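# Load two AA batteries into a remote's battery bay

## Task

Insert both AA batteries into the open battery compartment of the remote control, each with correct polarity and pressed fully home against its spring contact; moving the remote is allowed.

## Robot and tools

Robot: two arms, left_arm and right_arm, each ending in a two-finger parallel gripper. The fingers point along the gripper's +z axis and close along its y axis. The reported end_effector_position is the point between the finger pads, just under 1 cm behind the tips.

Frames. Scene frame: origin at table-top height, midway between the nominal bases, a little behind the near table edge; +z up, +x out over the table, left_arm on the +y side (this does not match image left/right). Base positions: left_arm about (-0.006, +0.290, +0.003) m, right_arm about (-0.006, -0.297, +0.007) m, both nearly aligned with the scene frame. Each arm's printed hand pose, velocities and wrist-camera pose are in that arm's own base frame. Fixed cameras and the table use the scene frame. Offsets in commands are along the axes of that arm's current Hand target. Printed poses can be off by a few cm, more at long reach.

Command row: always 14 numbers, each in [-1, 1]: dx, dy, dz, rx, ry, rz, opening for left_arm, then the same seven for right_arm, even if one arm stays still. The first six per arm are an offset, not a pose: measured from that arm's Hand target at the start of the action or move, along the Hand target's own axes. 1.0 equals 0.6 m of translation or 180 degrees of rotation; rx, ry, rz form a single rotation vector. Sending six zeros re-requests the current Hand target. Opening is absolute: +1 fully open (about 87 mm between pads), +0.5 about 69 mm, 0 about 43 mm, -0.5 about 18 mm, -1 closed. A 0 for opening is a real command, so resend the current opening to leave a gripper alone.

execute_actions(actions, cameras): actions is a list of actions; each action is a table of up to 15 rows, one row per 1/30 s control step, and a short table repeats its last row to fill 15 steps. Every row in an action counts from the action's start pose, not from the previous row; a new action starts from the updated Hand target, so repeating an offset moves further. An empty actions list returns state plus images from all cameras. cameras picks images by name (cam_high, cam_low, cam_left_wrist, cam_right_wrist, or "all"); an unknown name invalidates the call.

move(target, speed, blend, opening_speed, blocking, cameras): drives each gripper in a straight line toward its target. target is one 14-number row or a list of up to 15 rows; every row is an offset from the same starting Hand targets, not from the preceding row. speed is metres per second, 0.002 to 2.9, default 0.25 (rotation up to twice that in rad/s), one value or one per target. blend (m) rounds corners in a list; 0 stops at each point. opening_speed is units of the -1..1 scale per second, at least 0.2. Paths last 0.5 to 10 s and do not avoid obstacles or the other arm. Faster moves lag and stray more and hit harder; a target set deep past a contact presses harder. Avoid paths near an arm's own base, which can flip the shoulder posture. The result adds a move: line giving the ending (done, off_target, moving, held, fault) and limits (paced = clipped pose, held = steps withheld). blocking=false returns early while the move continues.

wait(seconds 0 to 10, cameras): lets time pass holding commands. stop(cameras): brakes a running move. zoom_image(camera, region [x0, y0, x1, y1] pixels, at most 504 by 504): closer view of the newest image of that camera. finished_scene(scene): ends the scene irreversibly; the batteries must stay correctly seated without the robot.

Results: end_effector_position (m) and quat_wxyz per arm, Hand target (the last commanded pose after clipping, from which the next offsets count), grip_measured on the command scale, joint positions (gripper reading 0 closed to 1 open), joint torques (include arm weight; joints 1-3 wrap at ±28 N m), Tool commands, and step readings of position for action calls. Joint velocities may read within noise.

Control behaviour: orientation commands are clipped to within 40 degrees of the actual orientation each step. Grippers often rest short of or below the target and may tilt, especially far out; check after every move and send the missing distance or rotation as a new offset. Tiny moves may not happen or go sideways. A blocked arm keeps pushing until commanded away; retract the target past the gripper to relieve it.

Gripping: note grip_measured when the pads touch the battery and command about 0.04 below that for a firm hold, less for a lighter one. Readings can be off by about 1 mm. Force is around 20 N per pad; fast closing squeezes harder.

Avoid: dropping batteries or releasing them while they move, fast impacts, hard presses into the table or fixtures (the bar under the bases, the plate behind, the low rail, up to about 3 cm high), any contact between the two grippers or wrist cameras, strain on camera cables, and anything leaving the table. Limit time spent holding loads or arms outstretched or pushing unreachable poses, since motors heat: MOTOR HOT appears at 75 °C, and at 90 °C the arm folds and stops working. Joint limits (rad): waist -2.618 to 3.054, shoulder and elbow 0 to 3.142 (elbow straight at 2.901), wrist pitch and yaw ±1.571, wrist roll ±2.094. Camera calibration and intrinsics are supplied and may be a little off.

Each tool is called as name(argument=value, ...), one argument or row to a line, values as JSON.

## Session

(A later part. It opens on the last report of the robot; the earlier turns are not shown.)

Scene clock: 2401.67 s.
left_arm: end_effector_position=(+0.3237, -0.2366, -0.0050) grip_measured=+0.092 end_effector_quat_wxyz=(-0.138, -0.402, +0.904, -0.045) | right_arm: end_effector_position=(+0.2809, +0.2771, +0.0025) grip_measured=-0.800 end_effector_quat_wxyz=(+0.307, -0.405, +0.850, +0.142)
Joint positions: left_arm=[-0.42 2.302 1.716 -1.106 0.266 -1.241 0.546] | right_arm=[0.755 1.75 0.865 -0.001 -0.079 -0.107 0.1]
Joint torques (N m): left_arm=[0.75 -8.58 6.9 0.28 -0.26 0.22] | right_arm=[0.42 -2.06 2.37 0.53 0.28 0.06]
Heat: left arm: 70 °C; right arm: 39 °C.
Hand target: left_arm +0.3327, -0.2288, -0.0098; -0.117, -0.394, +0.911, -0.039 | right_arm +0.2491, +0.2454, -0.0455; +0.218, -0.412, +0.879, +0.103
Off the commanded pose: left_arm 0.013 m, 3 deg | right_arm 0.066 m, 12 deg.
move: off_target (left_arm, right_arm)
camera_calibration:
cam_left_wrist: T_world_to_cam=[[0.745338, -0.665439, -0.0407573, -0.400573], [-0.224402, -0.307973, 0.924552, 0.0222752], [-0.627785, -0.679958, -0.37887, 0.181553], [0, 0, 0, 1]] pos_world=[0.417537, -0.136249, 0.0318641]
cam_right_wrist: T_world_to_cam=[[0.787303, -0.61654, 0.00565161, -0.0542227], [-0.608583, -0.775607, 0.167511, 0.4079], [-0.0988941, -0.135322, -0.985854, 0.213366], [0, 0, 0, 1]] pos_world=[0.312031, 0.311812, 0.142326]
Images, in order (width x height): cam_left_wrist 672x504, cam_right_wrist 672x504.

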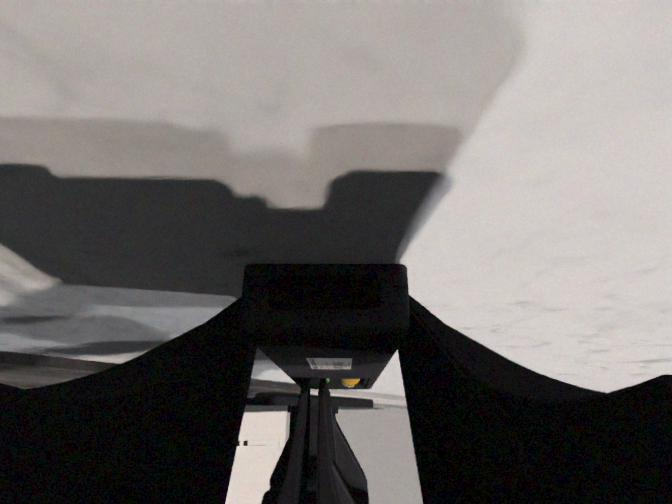

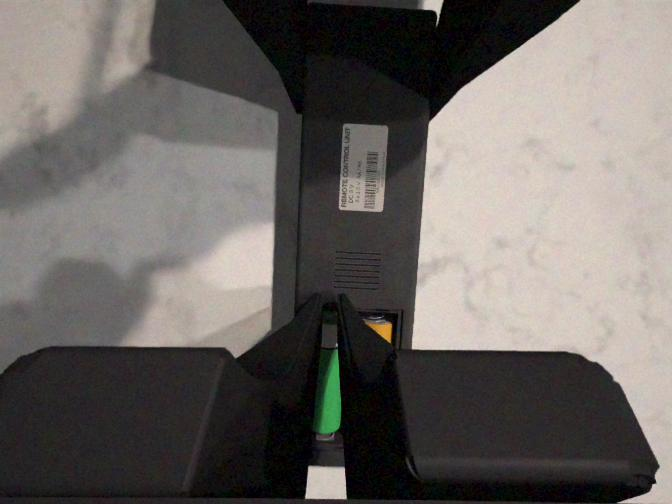

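move(
  target=[
    [0,0,0,0,0,0,0.03,-0.1208,-0.0075,-0.0325,0,-0.05,0,-0.8],
    [0,0,0,0,0,0,0.03,-0.1262,-0.0075,-0.0428,0,-0.05,0,-0.8],
  ],
  speed=[0.06,0.05],
  cameras=["cam_right_wrist","cam_left_wrist"],
)

zoom_image(
  camera="cam_left_wrist",
  region=[290, 365, 390, 415],
)

zoom_image(
  camera="cam_right_wrist",
  region=[275, 270, 415, 440],
)

Scene clock: 2429.47 s.
left_arm: end_effector_position=(+0.3236, -0.2365, -0.0050) grip_measured=+0.092 end_effector_quat_wxyz=(-0.138, -0.402, +0.904, -0.045) | right_arm: end_effector_position=(+0.2828, +0.2788, +0.0065) grip_measured=-0.800 end_effector_quat_wxyz=(+0.280, -0.408, +0.859, +0.133)
Joint positions: left_arm=[-0.42 2.302 1.716 -1.107 0.266 -1.239 0.546] | right_arm=[0.755 1.777 0.954 -0.121 -0.079 -0.107 0.1]
Joint torques (N m): left_arm=[0.75 -8.59 6.9 0.3 -0.27 0.21] | right_arm=[0.03 -7.43 7.38 1.35 0.09 0.2]
Heat: left arm: 69 °C; right arm: 38 °C.
Hand target: left_arm +0.3326, -0.2288, -0.0098; -0.118, -0.394, +0.911, -0.039 | right_arm +0.2877, +0.2846, +0.0127; +0.287, -0.402, +0.859, +0.135
Off the commanded pose: left_arm 0.013 m, 3 deg | right_arm 0.010 m, 1 deg.
move: off_target (left_arm)
camera_calibration:
cam_left_wrist: T_world_to_cam=[[0.744349, -0.66655, -0.0406997, -0.400451], [-0.224838, -0.307537, 0.924591, 0.0225075], [-0.628803, -0.679068, -0.37878, 0.182092], [0, 0, 0, 1]] pos_world=[0.417636, -0.136346, 0.0318643]
cam_right_wrist: T_world_to_cam=[[0.787257, -0.616617, -0.00311813, -0.0546009], [-0.600174, -0.767404, 0.225572, 0.404736], [-0.141484, -0.175712, -0.974222, 0.240953], [0, 0, 0, 1]] pos_world=[0.319988, 0.319266, 0.143274]
Images, in order (width x height): cam_left_wrist 672x504, cam_right_wrist 672x504.

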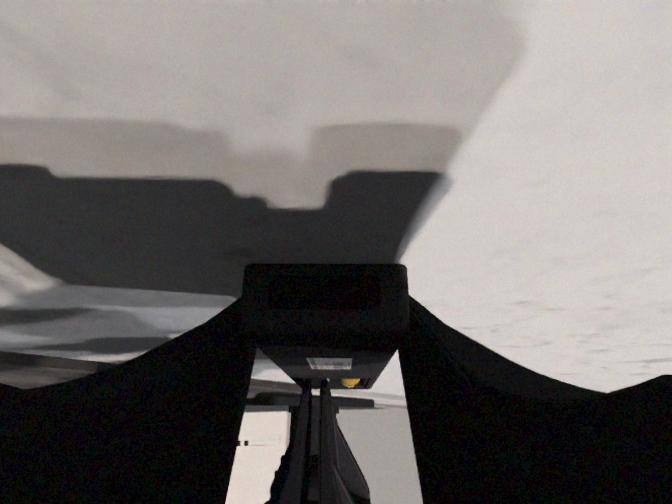

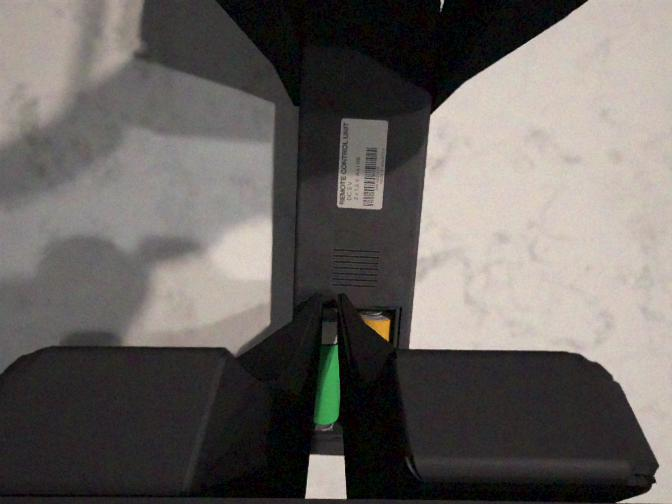

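Scaled by 5.040 from the camera's 672x504 image, which has a finer 960x720 frame.

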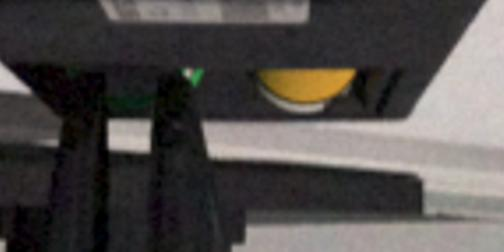

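Scaled by 2.965 from the camera's 672x504 image, which has a finer 960x720 frame.

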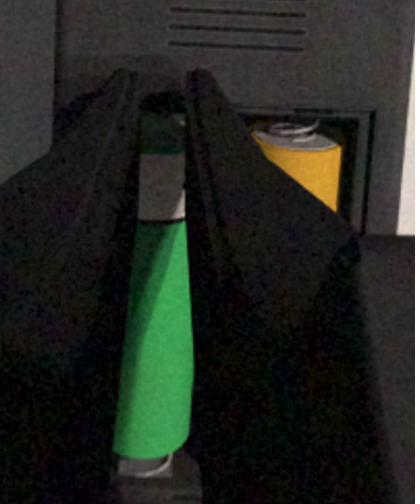

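move(
  target=[
    [-0.0081,0,-0.002,0,0,0,0.03,0.0583,0.002,0.0082,0,0,0,-0.8],
    [-0.0162,0,-0.004,0,0,0,0.03,0.1018,0.0037,0.0381,0,0,0,-0.8],
    [-0.0162,0,-0.004,0,0,0,0.03,0.1018,0.022,0.0381,0,0,0,-0.8],
    [-0.0162,0,-0.004,0,0,0,0.03,0.1018,-0.015,0.0381,0,0,0,-0.8],
    [-0.0162,0,-0.004,0,0,0,0.03,0.1018,0.0037,0.0381,0,0,0,-0.8],
  ],
  speed=[0.04,0.04,0.06,0.06,0.06],
  blend=[0.003,0.003,0.003,0.003,0],
  cameras=["cam_right_wrist","cam_left_wrist"],
)

zoom_image(
  camera="cam_left_wrist",
  region=[290, 365, 390, 415],
)

zoom_image(
  camera="cam_right_wrist",
  region=[275, 270, 415, 440],
)

Scene clock: 2439.50 s.
left_arm: end_effector_position=(+0.3310, -0.2264, -0.0046) grip_measured=+0.092 end_effector_quat_wxyz=(-0.130, -0.403, +0.905, -0.045) | right_arm: end_effector_position=(+0.2884, +0.2858, +0.0025) grip_measured=-0.800 end_effector_quat_wxyz=(+0.361, -0.394, +0.827, +0.172)
Joint positions: left_arm=[-0.395 2.302 1.724 -1.11 0.251 -1.219 0.546] | right_arm=[0.746 1.748 0.765 0.231 -0.105 -0.097 0.1]
Joint torques (N m): left_arm=[0.53 -7.5 8.39 0.2 -0.14 0.23] | right_arm=[0.25 -2.7 2.92 0.63 0.31 -0.09]
Heat: left arm: 68 °C; right arm: 39 °C.
Hand target: left_arm +0.3395, -0.2216, -0.0098; -0.117, -0.394, +0.911, -0.039 | right_arm +0.2635, +0.2590, -0.0423; +0.286, -0.402, +0.859, +0.135
Off the commanded pose: left_arm 0.011 m, 2 deg | right_arm 0.058 m, 10 deg.
move: off_target (left_arm, right_arm)
camera_calibration:
cam_left_wrist: T_world_to_cam=[[0.747073, -0.663801, -0.0353542, -0.399388], [-0.236594, -0.315224, 0.919052, 0.02903], [-0.621212, -0.678235, -0.392547, 0.191395], [0, 0, 0, 1]] pos_world=[0.424137, -0.126153, 0.0343312]
cam_right_wrist: T_world_to_cam=[[0.787909, -0.61579, 0.00143284, -0.0551273], [-0.615476, -0.78743, 0.0338165, 0.424881], [-0.0196956, -0.0275262, -0.999427, 0.16159], [0, 0, 0, 1]] pos_world=[0.308122, 0.305065, 0.147208]
Images, in order (width x height): cam_left_wrist 672x504, cam_right_wrist 672x504.

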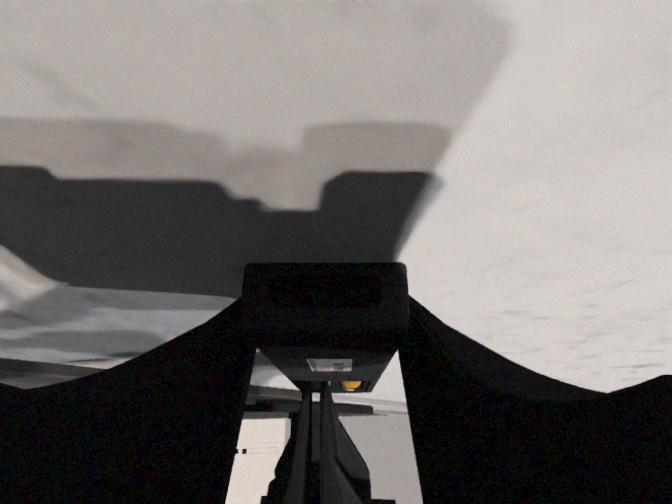

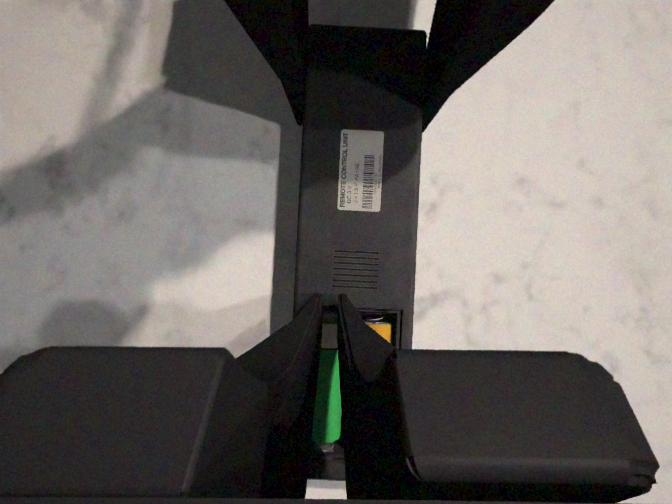

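Scaled by 5.040 from the camera's 672x504 image, which has a finer 960x720 frame.

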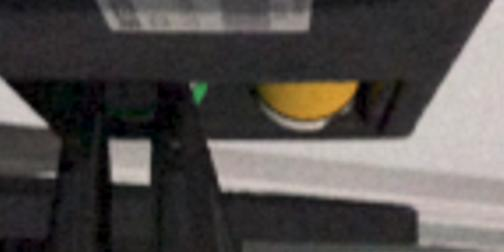

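Scaled by 2.965 from the camera's 672x504 image, which has a finer 960x720 frame.

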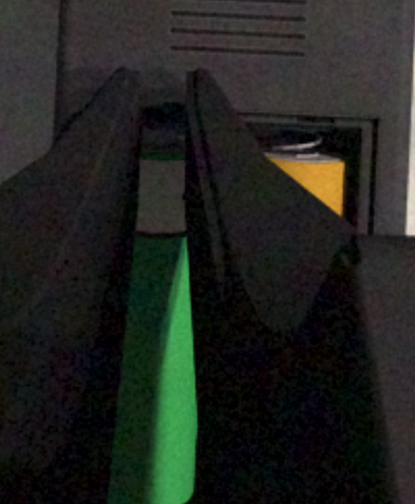

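move(
  target=[
    [0,0,0,0,0,0,0.03,-0.1202,-0.004,-0.0221,0,0,0,-0.8],
    [0,0,0,0,0,0,0.03,-0.1563,-0.004,-0.07,0,0,0,-0.8],
    [0.0081,0,0.002,0,0,0,0.03,-0.1436,-0.004,-0.0797,0,0.083,0,-0.8],
  ],
  speed=[0.15,0.1,0.1],
  blend=[0.003,0.005,0],
  cameras=["cam_right_wrist","cam_left_wrist"],
)

zoom_image(
  camera="cam_left_wrist",
  region=[290, 365, 390, 415],
)

zoom_image(
  camera="cam_right_wrist",
  region=[275, 190, 415, 360],
)

Scene clock: 2451.73 s.
left_arm: end_effector_position=(+0.3311, -0.2255, -0.0047) grip_measured=+0.092 end_effector_quat_wxyz=(-0.130, -0.401, +0.906, -0.045) | right_arm: end_effector_position=(+0.2844, +0.2807, +0.0413) grip_measured=-0.800 end_effector_quat_wxyz=(+0.158, -0.416, +0.892, +0.082)
Joint positions: left_arm=[-0.394 2.302 1.724 -1.11 0.25 -1.213 0.546] | right_arm=[0.766 1.919 1.39 -0.687 -0.053 -0.097 0.1]
Joint torques (N m): left_arm=[-0.42 -8.01 7.36 0.26 -0.12 0.04] | right_arm=[0.12 -8.66 8.13 1.08 0.15 0]
Heat: left arm: 67 °C; right arm: 39 °C.
Hand target: left_arm +0.3361, -0.2252, -0.0098; -0.117, -0.394, +0.911, -0.039 | right_arm +0.2912, +0.2882, +0.0476; +0.172, -0.417, +0.889, +0.082
Off the commanded pose: left_arm 0.007 m, 2 deg | right_arm 0.012 m, 2 deg.
move: off_target (right_arm)
camera_calibration:
cam_left_wrist: T_world_to_cam=[[0.743837, -0.667481, -0.0342947, -0.398686], [-0.239338, -0.313924, 0.918787, 0.0306393], [-0.624038, -0.67522, -0.393262, 0.193644], [0, 0, 0, 1]] pos_world=[0.424732, -0.125744, 0.0343291]
cam_right_wrist: T_world_to_cam=[[0.778744, -0.626929, -0.0227663, -0.0484982], [-0.542013, -0.69065, 0.478774, 0.350623], [-0.315881, -0.360503, -0.877643, 0.372897], [0, 0, 0, 1]] pos_world=[0.345601, 0.346184, 0.158297]
Images, in order (width x height): cam_left_wrist 672x504, cam_right_wrist 672x504.

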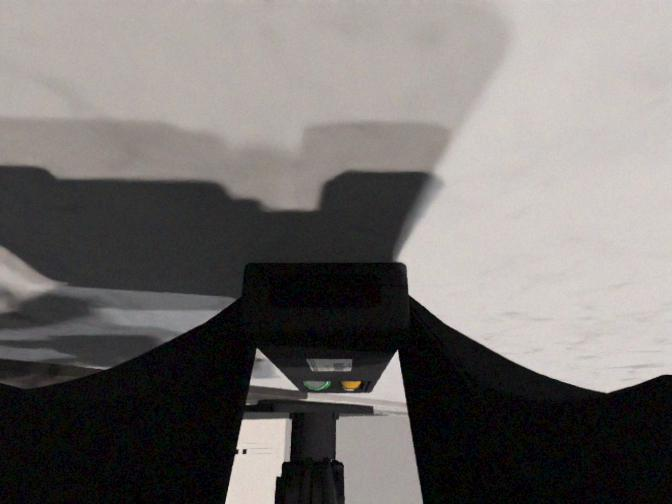

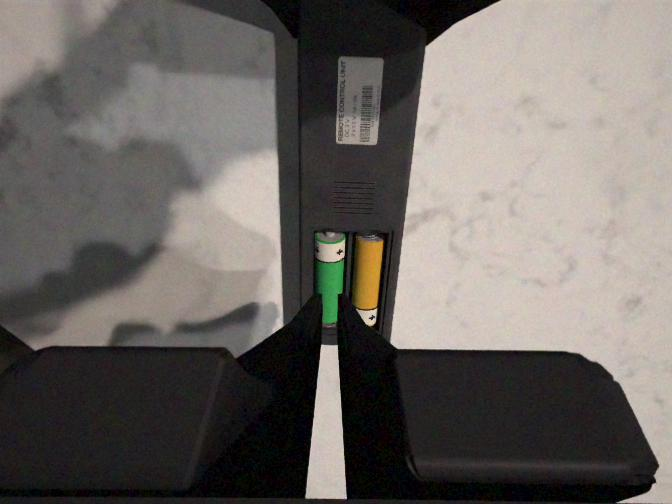

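Scaled by 5.040 from the camera's 672x504 image, which has a finer 960x720 frame.

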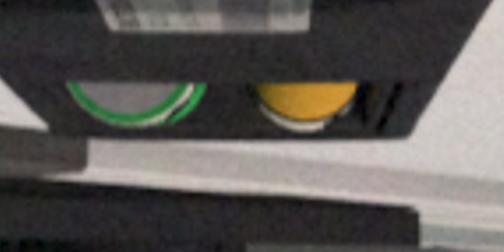

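Scaled by 2.965 from the camera's 672x504 image, which has a finer 960x720 frame.

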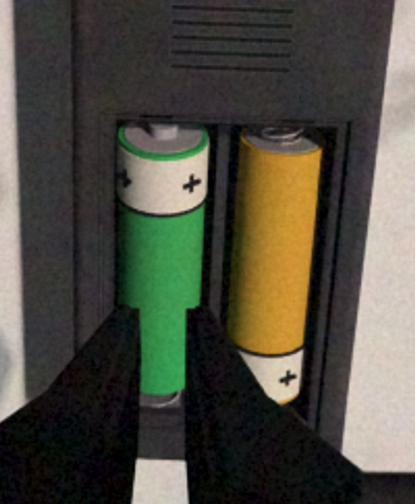

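move(
  target=[
    [0,0,0,0,0,0,0.03,-0.0057,0,0.0238,0,-0.0567,0,-0.8],
    [0,0,0,0,0,0,0.03,0.0097,0,0.0626,0,-0.0567,0,-0.8],
  ],
  speed=[0.08,0.05],
  cameras=["cam_left_wrist","cam_right_wrist"],
)

zoom_image(
  camera="cam_left_wrist",
  region=[290, 365, 390, 415],
)

zoom_image(
  camera="cam_right_wrist",
  region=[275, 250, 415, 420],
)

Scene clock: 2478.10 s.
left_arm: end_effector_position=(+0.3311, -0.2255, -0.0047) grip_measured=+0.092 end_effector_quat_wxyz=(-0.130, -0.401, +0.906, -0.045) | right_arm: end_effector_position=(+0.2941, +0.2900, +0.0103) grip_measured=-0.800 end_effector_quat_wxyz=(+0.243, -0.409, +0.872, +0.111)
Joint positions: left_arm=[-0.394 2.302 1.724 -1.11 0.25 -1.213 0.546] | right_arm=[0.766 1.873 1.137 -0.296 -0.053 -0.097 0.1]
Joint torques (N m): left_arm=[-0.42 -8.03 7.35 0.28 -0.12 0.05] | right_arm=[-0.25 -8.27 5.5 1.53 0 0.06]
Heat: left arm: 66 °C; right arm: 43 °C.
Hand target: left_arm +0.3361, -0.2252, -0.0098; -0.117, -0.394, +0.911, -0.039 | right_arm +0.2967, +0.2950, +0.0107; +0.251, -0.408, +0.870, +0.119
Off the commanded pose: left_arm 0.007 m, 2 deg | right_arm 0.006 m, 1 deg.
move: done
camera_calibration:
cam_left_wrist: T_world_to_cam=[[0.743837, -0.667481, -0.0342947, -0.398686], [-0.239338, -0.313924, 0.918787, 0.0306393], [-0.624038, -0.67522, -0.393262, 0.193644], [0, 0, 0, 1]] pos_world=[0.424732, -0.125744, 0.0343291]
cam_right_wrist: T_world_to_cam=[[0.780229, -0.625493, 0.000970287, -0.0519838], [-0.594707, -0.741344, 0.311018, 0.409046], [-0.193821, -0.243243, -0.950403, 0.282903], [0, 0, 0, 1]] pos_world=[0.338654, 0.339543, 0.141701]
Images, in order (width x height): cam_left_wrist 672x504, cam_right_wrist 672x504.

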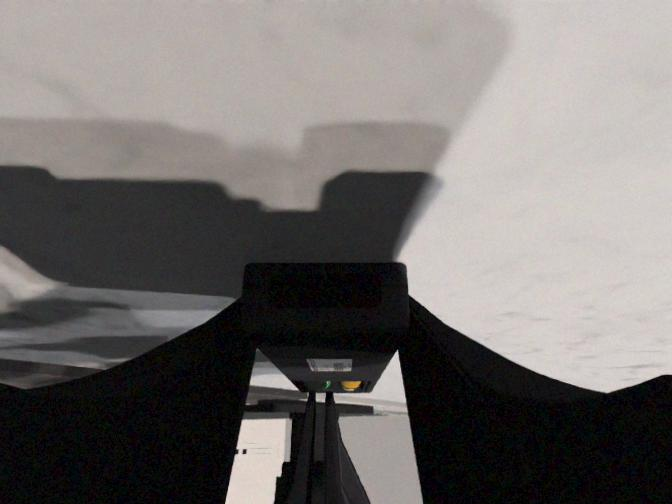

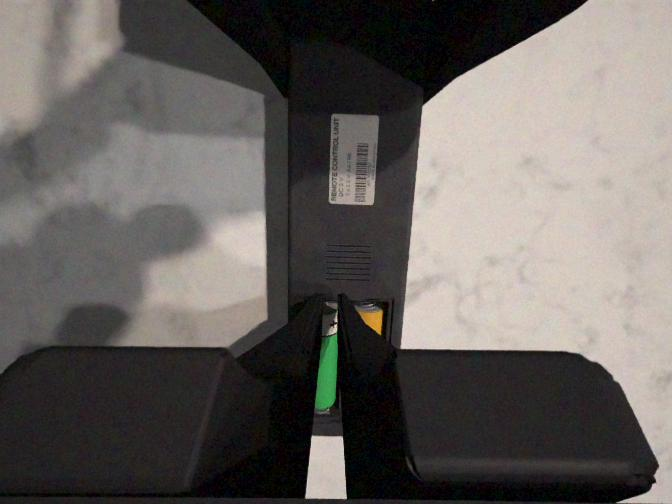

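Scaled by 5.040 from the camera's 672x504 image, which has a finer 960x720 frame.

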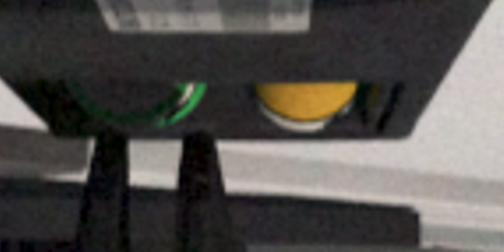

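Scaled by 2.965 from the camera's 672x504 image, which has a finer 960x720 frame.

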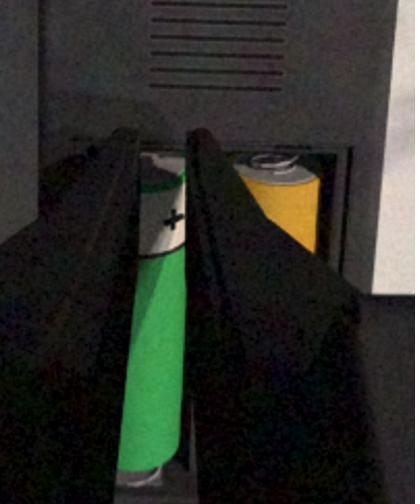

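move(
  target=[
    [-0.005,0,-0.001,0,0,0,0.03,-0.0112,0.0047,-0.0086,0,0,0,-0.8],
    [-0.005,0,-0.001,0,0,0,0.03,-0.001,0.0047,0.0076,0,0,0,-0.8],
    [-0.0291,0,-0.0073,0,0,0,0.03,0.073,0.0085,-0.0153,0,0,0,-0.8],
    [-0.0291,0,-0.0073,0,0,0,0.03,0.1037,0.0085,0.0335,0,0,0,-0.8],
  ],
  speed=[0.06,0.05,0.05,0.05],
  blend=[0,0,0.002,0],
  cameras=["cam_left_wrist","cam_right_wrist"],
)

zoom_image(
  camera="cam_left_wrist",
  region=[290, 365, 390, 415],
)

zoom_image(
  camera="cam_right_wrist",
  region=[275, 270, 415, 440],
)

Scene clock: 2491.27 s.
left_arm: end_effector_position=(+0.3394, -0.2156, -0.0047) grip_measured=+0.092 end_effector_quat_wxyz=(-0.131, -0.399, +0.906, -0.043) | right_arm: end_effector_position=(+0.2905, +0.2908, +0.0044) grip_measured=-0.799 end_effector_quat_wxyz=(+0.324, -0.403, +0.844, +0.144)
Joint positions: left_arm=[-0.365 2.324 1.762 -1.137 0.246 -1.179 0.546] | right_arm=[0.769 1.785 0.896 0.041 -0.063 -0.097 0.1]
Joint torques (N m): left_arm=[0.42 -7.71 8.32 0.23 -0.13 0.1] | right_arm=[-0.2 -2.59 2.67 0.8 0.09 0.09]
Heat: left arm: 66 °C; right arm: 42 °C.
Hand target: left_arm +0.3483, -0.2122, -0.0099; -0.117, -0.394, +0.911, -0.039 | right_arm +0.2658, +0.2661, -0.0395; +0.251, -0.408, +0.870, +0.119
Off the commanded pose: left_arm 0.011 m, 2 deg | right_arm 0.056 m, 9 deg.
move: off_target (left_arm, right_arm)
camera_calibration:
cam_left_wrist: T_world_to_cam=[[0.740752, -0.670767, -0.0368491, -0.397913], [-0.238327, -0.313686, 0.919131, 0.0354555], [-0.628081, -0.672066, -0.392225, 0.207492], [0, 0, 0, 1]] pos_world=[0.433527, -0.116336, 0.0341327]
cam_right_wrist: T_world_to_cam=[[0.784812, -0.619508, 0.0167406, -0.0518312], [-0.615823, -0.776546, 0.133188, 0.426527], [-0.0695109, -0.114837, -0.990949, 0.203541], [0, 0, 0, 1]] pos_world=[0.317491, 0.322482, 0.145758]
Images, in order (width x height): cam_left_wrist 672x504, cam_right_wrist 672x504.

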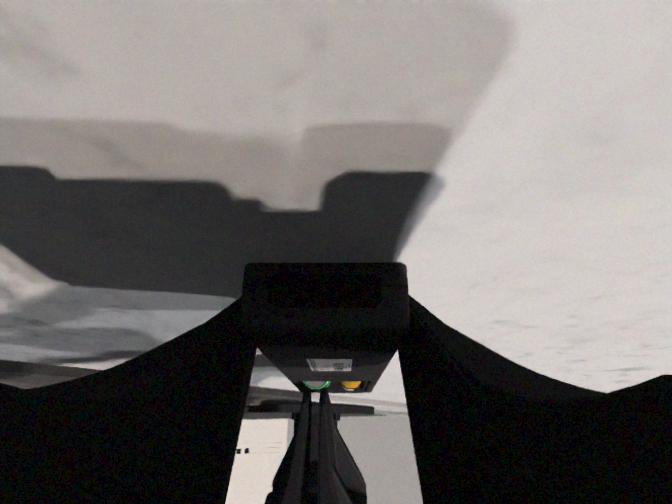

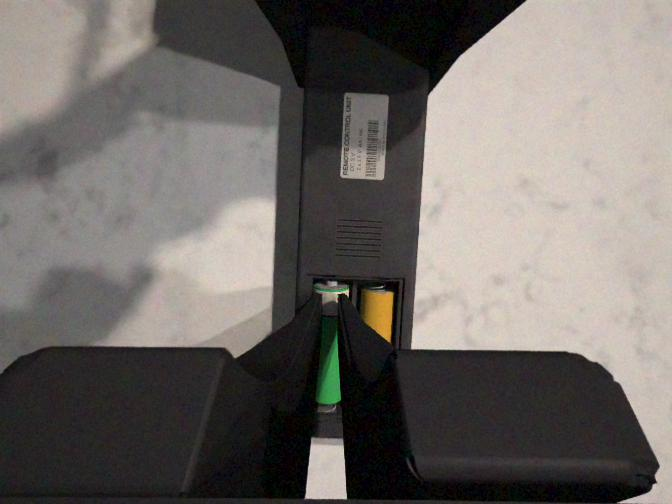

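Scaled by 5.040 from the camera's 672x504 image, which has a finer 960x720 frame.

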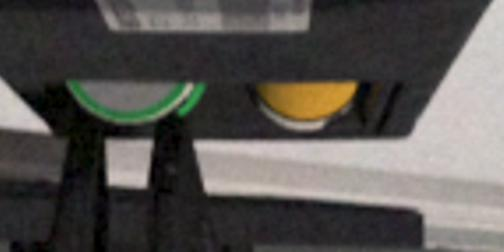

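Scaled by 2.965 from the camera's 672x504 image, which has a finer 960x720 frame.

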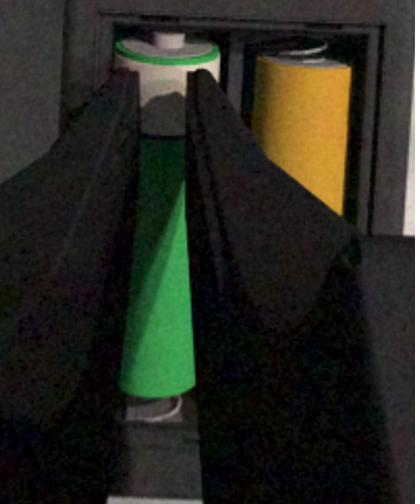

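move(
  target=[
    [0.0129,0,0.0032,0,0,0,0.03,-0.0707,-0.0045,-0.0186,0,0.011,0,-0.8],
    [0.0129,0,0.0032,0,0,0,0.03,-0.0707,-0.0045,-0.0186,0,0.011,0,-0.53],
    [0.0129,0,0.0032,0,0,0,0.03,-0.0707,-0.0045,-0.0186,0,0.011,0,-0.85],
  ],
  speed=0.05,
  opening_speed=0.4,
  cameras=["cam_left_wrist","cam_right_wrist"],
)

zoom_image(
  camera="cam_left_wrist",
  region=[290, 365, 390, 415],
)

zoom_image(
  camera="cam_right_wrist",
  region=[275, 270, 415, 440],
)

Scene clock: 2512.13 s.
left_arm: end_effector_position=(+0.3396, -0.2156, -0.0048) grip_measured=+0.092 end_effector_quat_wxyz=(-0.131, -0.399, +0.907, -0.043) | right_arm: end_effector_position=(+0.2940, +0.2942, +0.0059) grip_measured=-0.848 end_effector_quat_wxyz=(+0.260, -0.410, +0.866, +0.123)
Joint positions: left_arm=[-0.365 2.324 1.762 -1.136 0.246 -1.179 0.546] | right_arm=[0.769 1.867 1.092 -0.216 -0.063 -0.097 0.076]
Joint torques (N m): left_arm=[-0.87 -8.66 6.42 0.34 -0.1 -0.08] | right_arm=[-0.05 -6.06 5.45 1.09 0.13 0.1]
Heat: left arm: 65 °C; right arm: 40 °C.
Hand target: left_arm +0.3429, -0.2179, -0.0098; -0.117, -0.394, +0.911, -0.039 | right_arm +0.2871, +0.2874, -0.0075; +0.236, -0.410, +0.874, +0.112
Off the commanded pose: left_arm 0.006 m, 2 deg | right_arm 0.017 m, 3 deg.
move: off_target (right_arm); target 2's new opening was sent with right_arm's hand 0.016 m and 3 deg from that target; target 3's new opening was sent with right_arm's hand 0.014 m and 3 deg from that target
camera_calibration:
cam_left_wrist: T_world_to_cam=[[0.740676, -0.670875, -0.0364152, -0.398055], [-0.239286, -0.314052, 0.918757, 0.0358914], [-0.627807, -0.671787, -0.393142, 0.207562], [0, 0, 0, 1]] pos_world=[0.433726, -0.116336, 0.0341304]
cam_right_wrist: T_world_to_cam=[[0.785122, -0.619334, -0.00280577, -0.0524682], [-0.595468, -0.756098, 0.27154, 0.418396], [-0.170295, -0.211521, -0.962423, 0.263598], [0, 0, 0, 1]] pos_world=[0.335225, 0.339609, 0.139935]
Images, in order (width x height): cam_left_wrist 672x504, cam_right_wrist 672x504.

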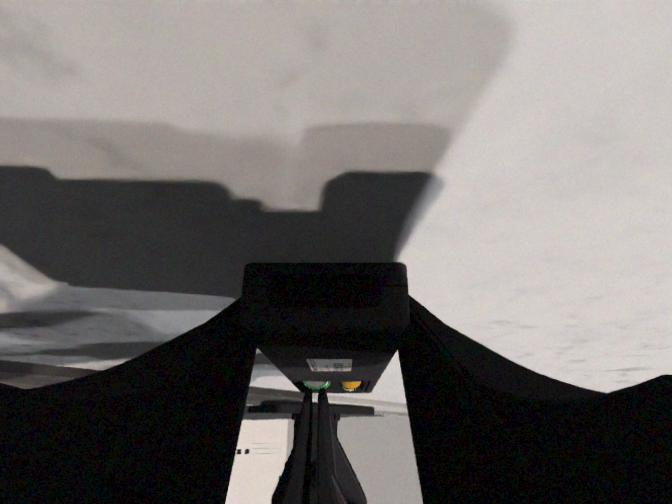

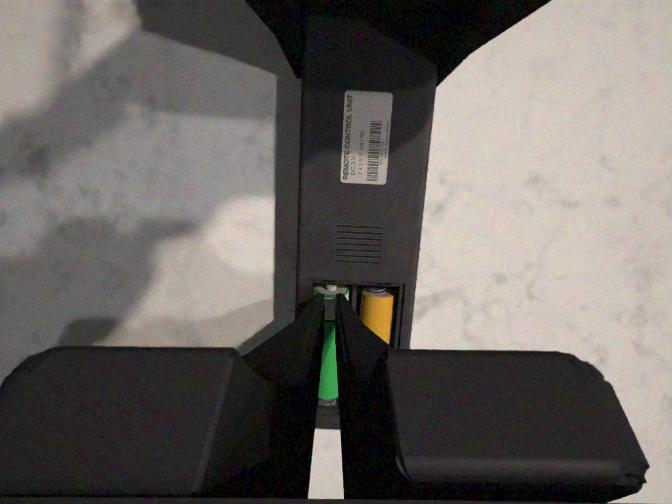

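Scaled by 5.040 from the camera's 672x504 image, which has a finer 960x720 frame.

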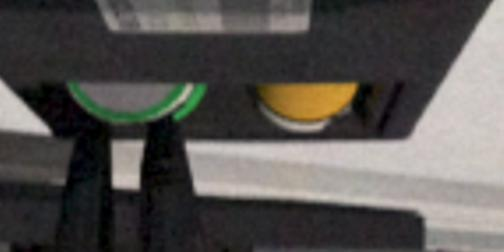

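Scaled by 2.965 from the camera's 672x504 image, which has a finer 960x720 frame.

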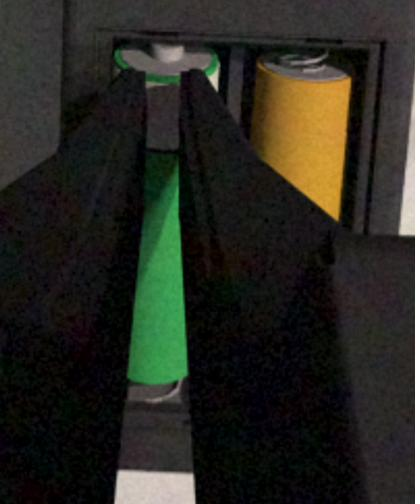

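move(
  target=[
    [0,0,0,0,0,0,0.03,-0.0469,-0.0017,-0.0276,0,0,0,-0.8],
    [0,0,0,0,0,0,0.03,-0.0469,-0.0017,-0.0276,0,0,0,-0.51],
    [0,0,0,0,0,0,0.03,-0.016,-0.0017,0.0122,0,0,0,-0.51],
  ],
  speed=[0.08,0.08,0.05],
  cameras=["cam_right_wrist"],
)

zoom_image(
  camera="cam_right_wrist",
  region=[275, 260, 395, 400],
)

Scene clock: 2530.10 s.
left_arm: end_effector_position=(+0.3396, -0.2156, -0.0048) grip_measured=+0.092 end_effector_quat_wxyz=(-0.131, -0.399, +0.907, -0.043) | right_arm: end_effector_position=(+0.2977, +0.2978, +0.0045) grip_measured=-0.510 end_effector_quat_wxyz=(+0.243, -0.411, +0.871, +0.117)
Joint positions: left_arm=[-0.365 2.324 1.762 -1.136 0.246 -1.179 0.546] | right_arm=[0.769 1.909 1.158 -0.277 -0.063 -0.097 0.245]
Joint torques (N m): left_arm=[-0.88 -8.69 6.43 0.32 -0.1 -0.07] | right_arm=[-0.05 -6.49 4.36 1.49 0.09 0.06]
Heat: left arm: 66 °C; right arm: 40 °C.
Hand target: left_arm +0.3429, -0.2179, -0.0098; -0.117, -0.394, +0.911, -0.039 | right_arm +0.2955, +0.2960, -0.0090; +0.236, -0.410, +0.874, +0.112
Off the commanded pose: left_arm 0.006 m, 2 deg | right_arm 0.014 m, 1 deg.
move: off_target (right_arm); target 2's new opening was sent with right_arm's hand 0.012 m and 2 deg from that target
camera_calibration:
cam_right_wrist: T_world_to_cam=[[0.785055, -0.619379, -0.0076673, -0.0530848], [-0.587867, -0.748901, 0.305876, 0.419124], [-0.195195, -0.235622, -0.95204, 0.278146], [0, 0, 0, 1]] pos_world=[0.342356, 0.34654, 0.1362]
Images, in order (width x height): cam_right_wrist 672x504.

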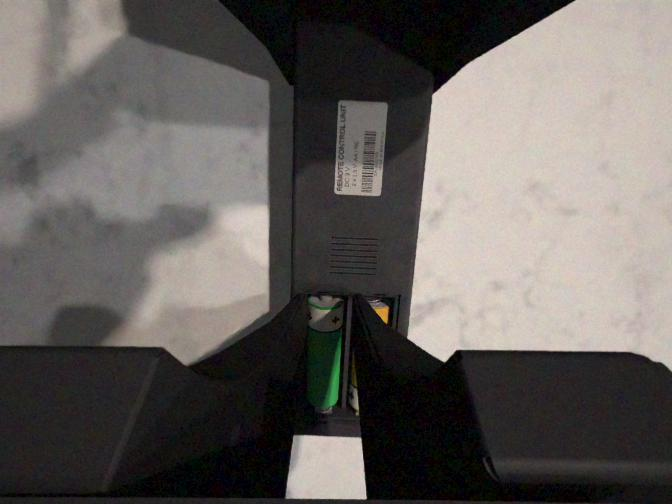

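Scaled by 3.600 from the camera's 672x504 image, which has a finer 960x720 frame.

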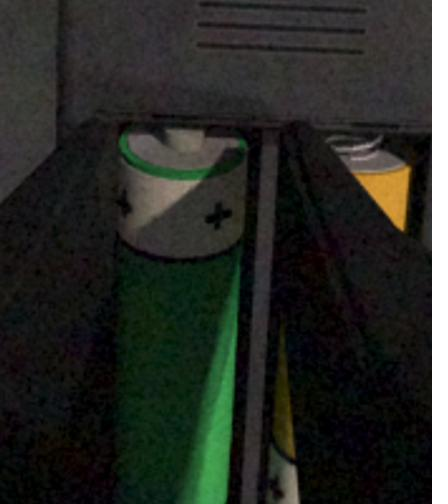

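move(
  target=[0,0,0,0,0,0,0.03,0,0,0,0,0,0,-0.85],
  speed=0.05,
  opening_speed=0.4,
  cameras=["cam_right_wrist"],
)

zoom_image(
  camera="cam_right_wrist",
  region=[275, 260, 395, 400],
)

Scene clock: 2535.37 s.
left_arm: end_effector_position=(+0.3394, -0.2160, -0.0048) grip_measured=+0.092 end_effector_quat_wxyz=(-0.131, -0.399, +0.907, -0.043) | right_arm: end_effector_position=(+0.3003, +0.3014, +0.0036) grip_measured=-0.849 end_effector_quat_wxyz=(+0.250, -0.411, +0.868, +0.121)
Joint positions: left_arm=[-0.367 2.324 1.762 -1.136 0.246 -1.179 0.546] | right_arm=[0.769 1.914 1.155 -0.251 -0.067 -0.096 0.075]
Joint torques (N m): left_arm=[-0.85 -8.64 6.46 0.33 -0.09 -0.09] | right_arm=[-0.03 -6.99 4.7 1.29 0.16 0.02]
Heat: left arm: 66 °C; right arm: 40 °C.
Hand target: left_arm +0.3429, -0.2180, -0.0098; -0.118, -0.394, +0.911, -0.039 | right_arm +0.2955, +0.2959, -0.0089; +0.236, -0.410, +0.874, +0.112
Off the commanded pose: left_arm 0.006 m, 2 deg | right_arm 0.014 m, 2 deg.
move: off_target (right_arm)
camera_calibration:
cam_right_wrist: T_world_to_cam=[[0.786254, -0.617846, -0.00840494, -0.0538156], [-0.589534, -0.75416, 0.289298, 0.425654], [-0.185081, -0.222507, -0.957202, 0.271738], [0, 0, 0, 1]] pos_world=[0.343544, 0.348225, 0.136515]
Images, in order (width x height): cam_right_wrist 672x504.

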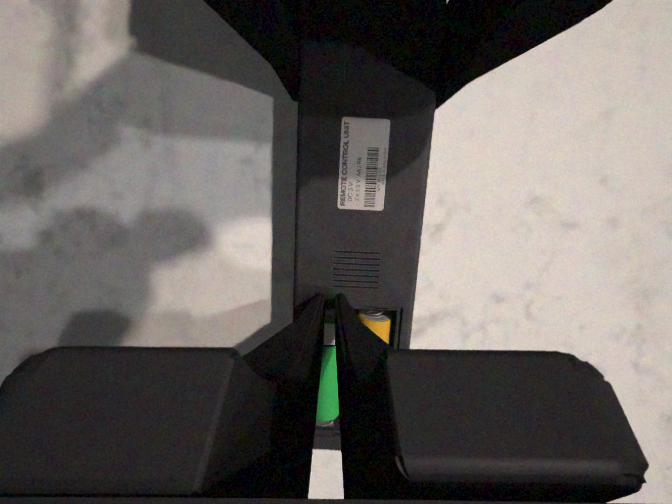

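Scaled by 3.600 from the camera's 672x504 image, which has a finer 960x720 frame.

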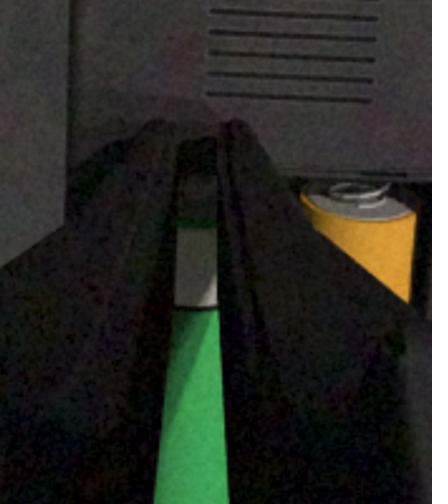

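move(
  target=[
    [0,0,0,0,0,0,0.03,-0.0493,0,-0.0185,0,0,0,-0.85],
    [0,0,0,0,0,0,0.03,-0.0917,0,-0.0912,0,0,0,-0.85],
    [0,0,0,0,0,0,0.03,0.061,-0.0115,-0.1801,0.009,-0.138,0.012,-0.25],
    [0,0,0,0,0,0,0.03,0.1213,-0.0115,-0.0764,0.009,-0.138,0.012,-0.25],
  ],
  speed=[0.08,0.1,0.15,0.08],
  blend=[0.002,0.01,0,0],
  cameras=["cam_right_wrist"],
)

Scene clock: 2575.73 s.
left_arm: end_effector_position=(+0.3394, -0.2160, -0.0048) grip_measured=+0.092 end_effector_quat_wxyz=(-0.131, -0.399, +0.907, -0.043) | right_arm: end_effector_position=(+0.2430, +0.2228, -0.0088) grip_measured=-0.250 end_effector_quat_wxyz=(+0.415, -0.365, +0.814, +0.180)
Joint positions: left_arm=[-0.367 2.324 1.762 -1.136 0.246 -1.179 0.546] | right_arm=[0.696 1.52 0.332 0.552 -0.109 -0.092 0.375]
Joint torques (N m): left_arm=[-0.84 -8.62 6.43 0.32 -0.1 -0.08] | right_arm=[-0.9 -4.08 4.53 1.91 -0.03 0.2]
Heat: left arm: 67 °C; right arm: 39 °C.
Hand target: left_arm +0.3429, -0.2180, -0.0098; -0.118, -0.394, +0.911, -0.039 | right_arm +0.2458, +0.2254, -0.0061; +0.422, -0.356, +0.812, +0.189
Off the commanded pose: left_arm 0.006 m, 2 deg | right_arm 0.005 m, 2 deg.
move: done
camera_calibration:
cam_right_wrist: T_world_to_cam=[[0.755484, -0.65504, 0.0128966, -0.0413657], [-0.652098, -0.753702, -0.0818657, 0.348092], [0.0633456, 0.0534383, -0.99656, 0.109616], [0, 0, 0, 1]] pos_world=[0.251298, 0.229404, 0.138269]
Images, in order (width x height): cam_right_wrist 672x504.

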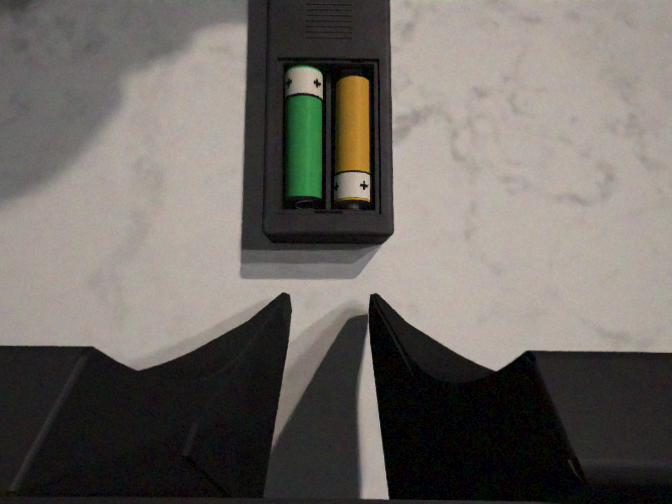

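zoom_image(
  camera="cam_right_wrist",
  region=[260, 50, 400, 220],
)

Scaled by 2.965 from the camera's 672x504 image, which has a finer 960x720 frame.

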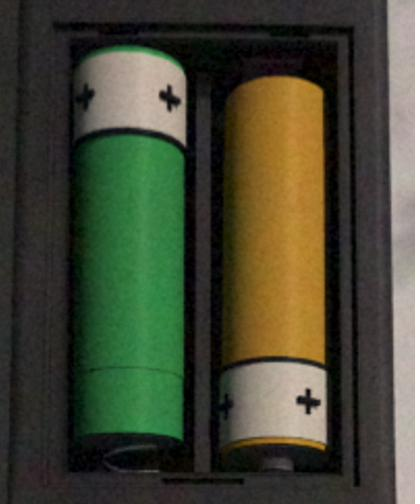

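move(
  target=[
    [0,0,0,0,0,0,0.03,-0.0181,0,0.026,0,0,0,-0.25],
    [0,0,0,0,0,0,0.55,-0.0181,0,0.026,0,0,0,-0.25],
    [0.0242,0,-0.097,0,0,0,0.55,-0.0181,0,0.026,0,0,0,-0.25],
    [0.145,0.0213,-0.0583,0,0.0778,0,-0.85,-0.0181,0,0.026,0,0,0,-0.25],
  ],
  speed=[0.05,0.05,0.08,0.1],
  cameras=["cam_left_wrist","cam_right_wrist"],
)

Scene clock: 2601.13 s.
left_arm: end_effector_position=(+0.2782, -0.2593, +0.0268) grip_measured=-0.850 end_effector_quat_wxyz=(-0.243, -0.388, +0.887, -0.062) | right_arm: end_effector_position=(+0.2528, +0.2314, -0.0120) grip_measured=-0.250 end_effector_quat_wxyz=(+0.413, -0.362, +0.816, +0.181)
Joint positions: left_arm=[-0.452 2.273 1.698 -1.237 0.45 -1.221 0.075] | right_arm=[0.696 1.587 0.379 0.568 -0.109 -0.086 0.375]
Joint torques (N m): left_arm=[-0.32 -13.3 5.24 0.11 0.4 -0.18] | right_arm=[0.03 -4.27 6.13 1.81 0.05 0.26]
Heat: left arm: 68 °C; right arm: 39 °C.
Hand target: left_arm +0.2824, -0.2651, +0.0456; -0.228, -0.386, +0.890, -0.087 | right_arm +0.2586, +0.2394, -0.0060; +0.422, -0.356, +0.812, +0.189
Off the commanded pose: left_arm 0.020 m, 3 deg | right_arm 0.012 m, 2 deg.
move: off_target (left_arm, right_arm); target 4's new opening was sent with left_arm's hand 0.020 m and 3 deg from that target
camera_calibration:
cam_left_wrist: T_world_to_cam=[[0.72106, -0.686787, -0.0916287, -0.377851], [-0.0570826, -0.190678, 0.979992, -0.0419064], [-0.690517, -0.701402, -0.176694, 0.156007], [0, 0, 0, 1]] pos_world=[0.377787, -0.15807, 0.0340114]
cam_right_wrist: T_world_to_cam=[[0.753173, -0.657781, 0.00737362, -0.0419868], [-0.655345, -0.751262, -0.0782778, 0.360985], [0.0570291, 0.0541245, -0.996904, 0.106728], [0, 0, 0, 1]] pos_world=[0.262107, 0.2378, 0.134964]
Images, in order (width x height): cam_left_wrist 672x504, cam_right_wrist 672x504.

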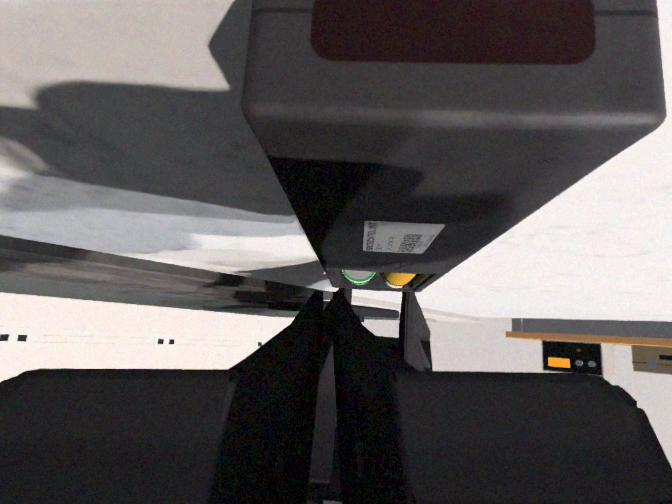

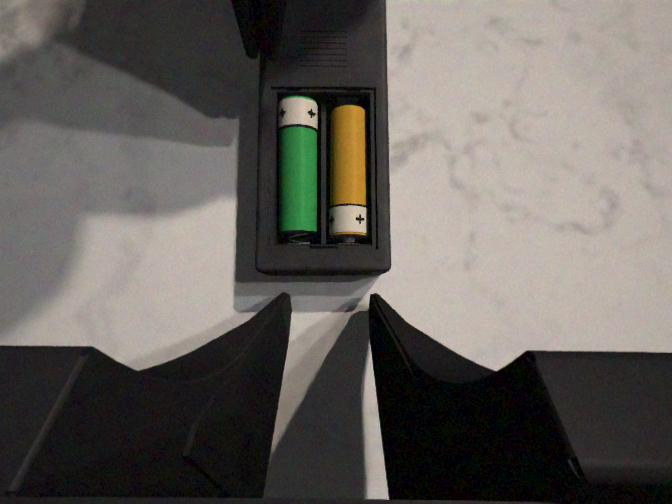

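move(
  target=[0.0088,-0.0175,0.0047,0,0,0,-0.85,0,0,0,0,0,0,-0.25],
  speed=0.06,
  cameras=["cam_left_wrist","cam_right_wrist"],
)

zoom_image(
  camera="cam_left_wrist",
  region=[290, 245, 430, 345],
)

zoom_image(
  camera="cam_right_wrist",
  region=[220, 0, 400, 180],
)

Scene clock: 2612.23 s.
left_arm: end_effector_position=(+0.2762, -0.2683, +0.0294) grip_measured=-0.850 end_effector_quat_wxyz=(-0.242, -0.387, +0.887, -0.062) | right_arm: end_effector_position=(+0.2528, +0.2314, -0.0120) grip_measured=-0.250 end_effector_quat_wxyz=(+0.413, -0.362, +0.816, +0.181)
Joint positions: left_arm=[-0.474 2.273 1.71 -1.237 0.455 -1.244 0.075] | right_arm=[0.696 1.587 0.379 0.568 -0.109 -0.086 0.375]
Joint torques (N m): left_arm=[-0.25 -11.1 8.54 0.05 0.39 -0.22] | right_arm=[-0.08 -4.36 6.37 1.79 0 0.13]
Heat: left arm: 73 °C; right arm: 40 °C.
Hand target: left_arm +0.2859, -0.2767, +0.0454; -0.228, -0.386, +0.890, -0.087 | right_arm +0.2586, +0.2394, -0.0060; +0.422, -0.356, +0.812, +0.189
Off the commanded pose: left_arm 0.021 m, 3 deg | right_arm 0.012 m, 2 deg.
move: off_target (left_arm, right_arm)
camera_calibration:
cam_left_wrist: T_world_to_cam=[[0.721037, -0.687101, -0.0894327, -0.382529], [-0.0594503, -0.189942, 0.979994, -0.0454587], [-0.690342, -0.701295, -0.177803, 0.148869], [0, 0, 0, 1]] pos_world=[0.375885, -0.167069, 0.0368082]
cam_right_wrist: T_world_to_cam=[[0.753173, -0.657781, 0.00737362, -0.0419868], [-0.655345, -0.751262, -0.0782778, 0.360985], [0.0570291, 0.0541245, -0.996904, 0.106728], [0, 0, 0, 1]] pos_world=[0.262107, 0.2378, 0.134964]
Images, in order (width x height): cam_left_wrist 672x504, cam_right_wrist 672x504.

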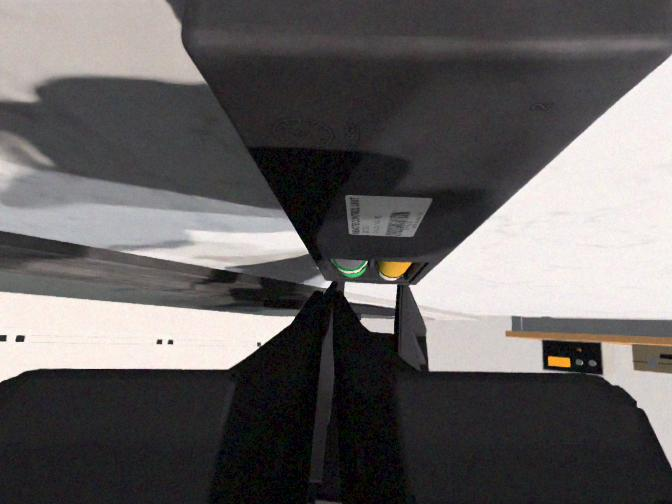

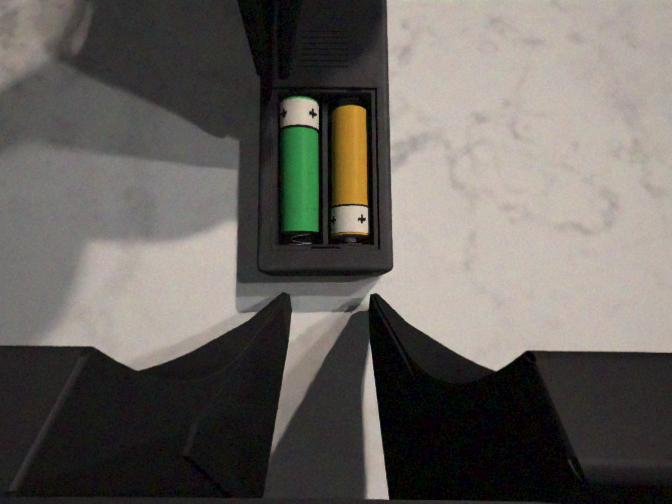

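Scaled by 3.600 from the camera's 672x504 image, which has a finer 960x720 frame.

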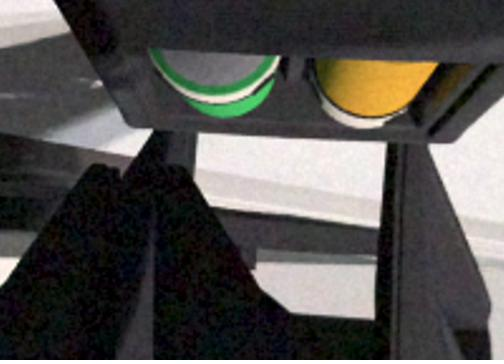

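Scaled by 2.800 from the camera's 672x504 image, which has a finer 960x720 frame.

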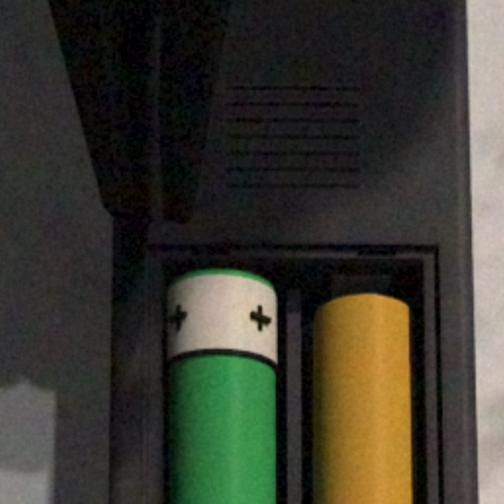

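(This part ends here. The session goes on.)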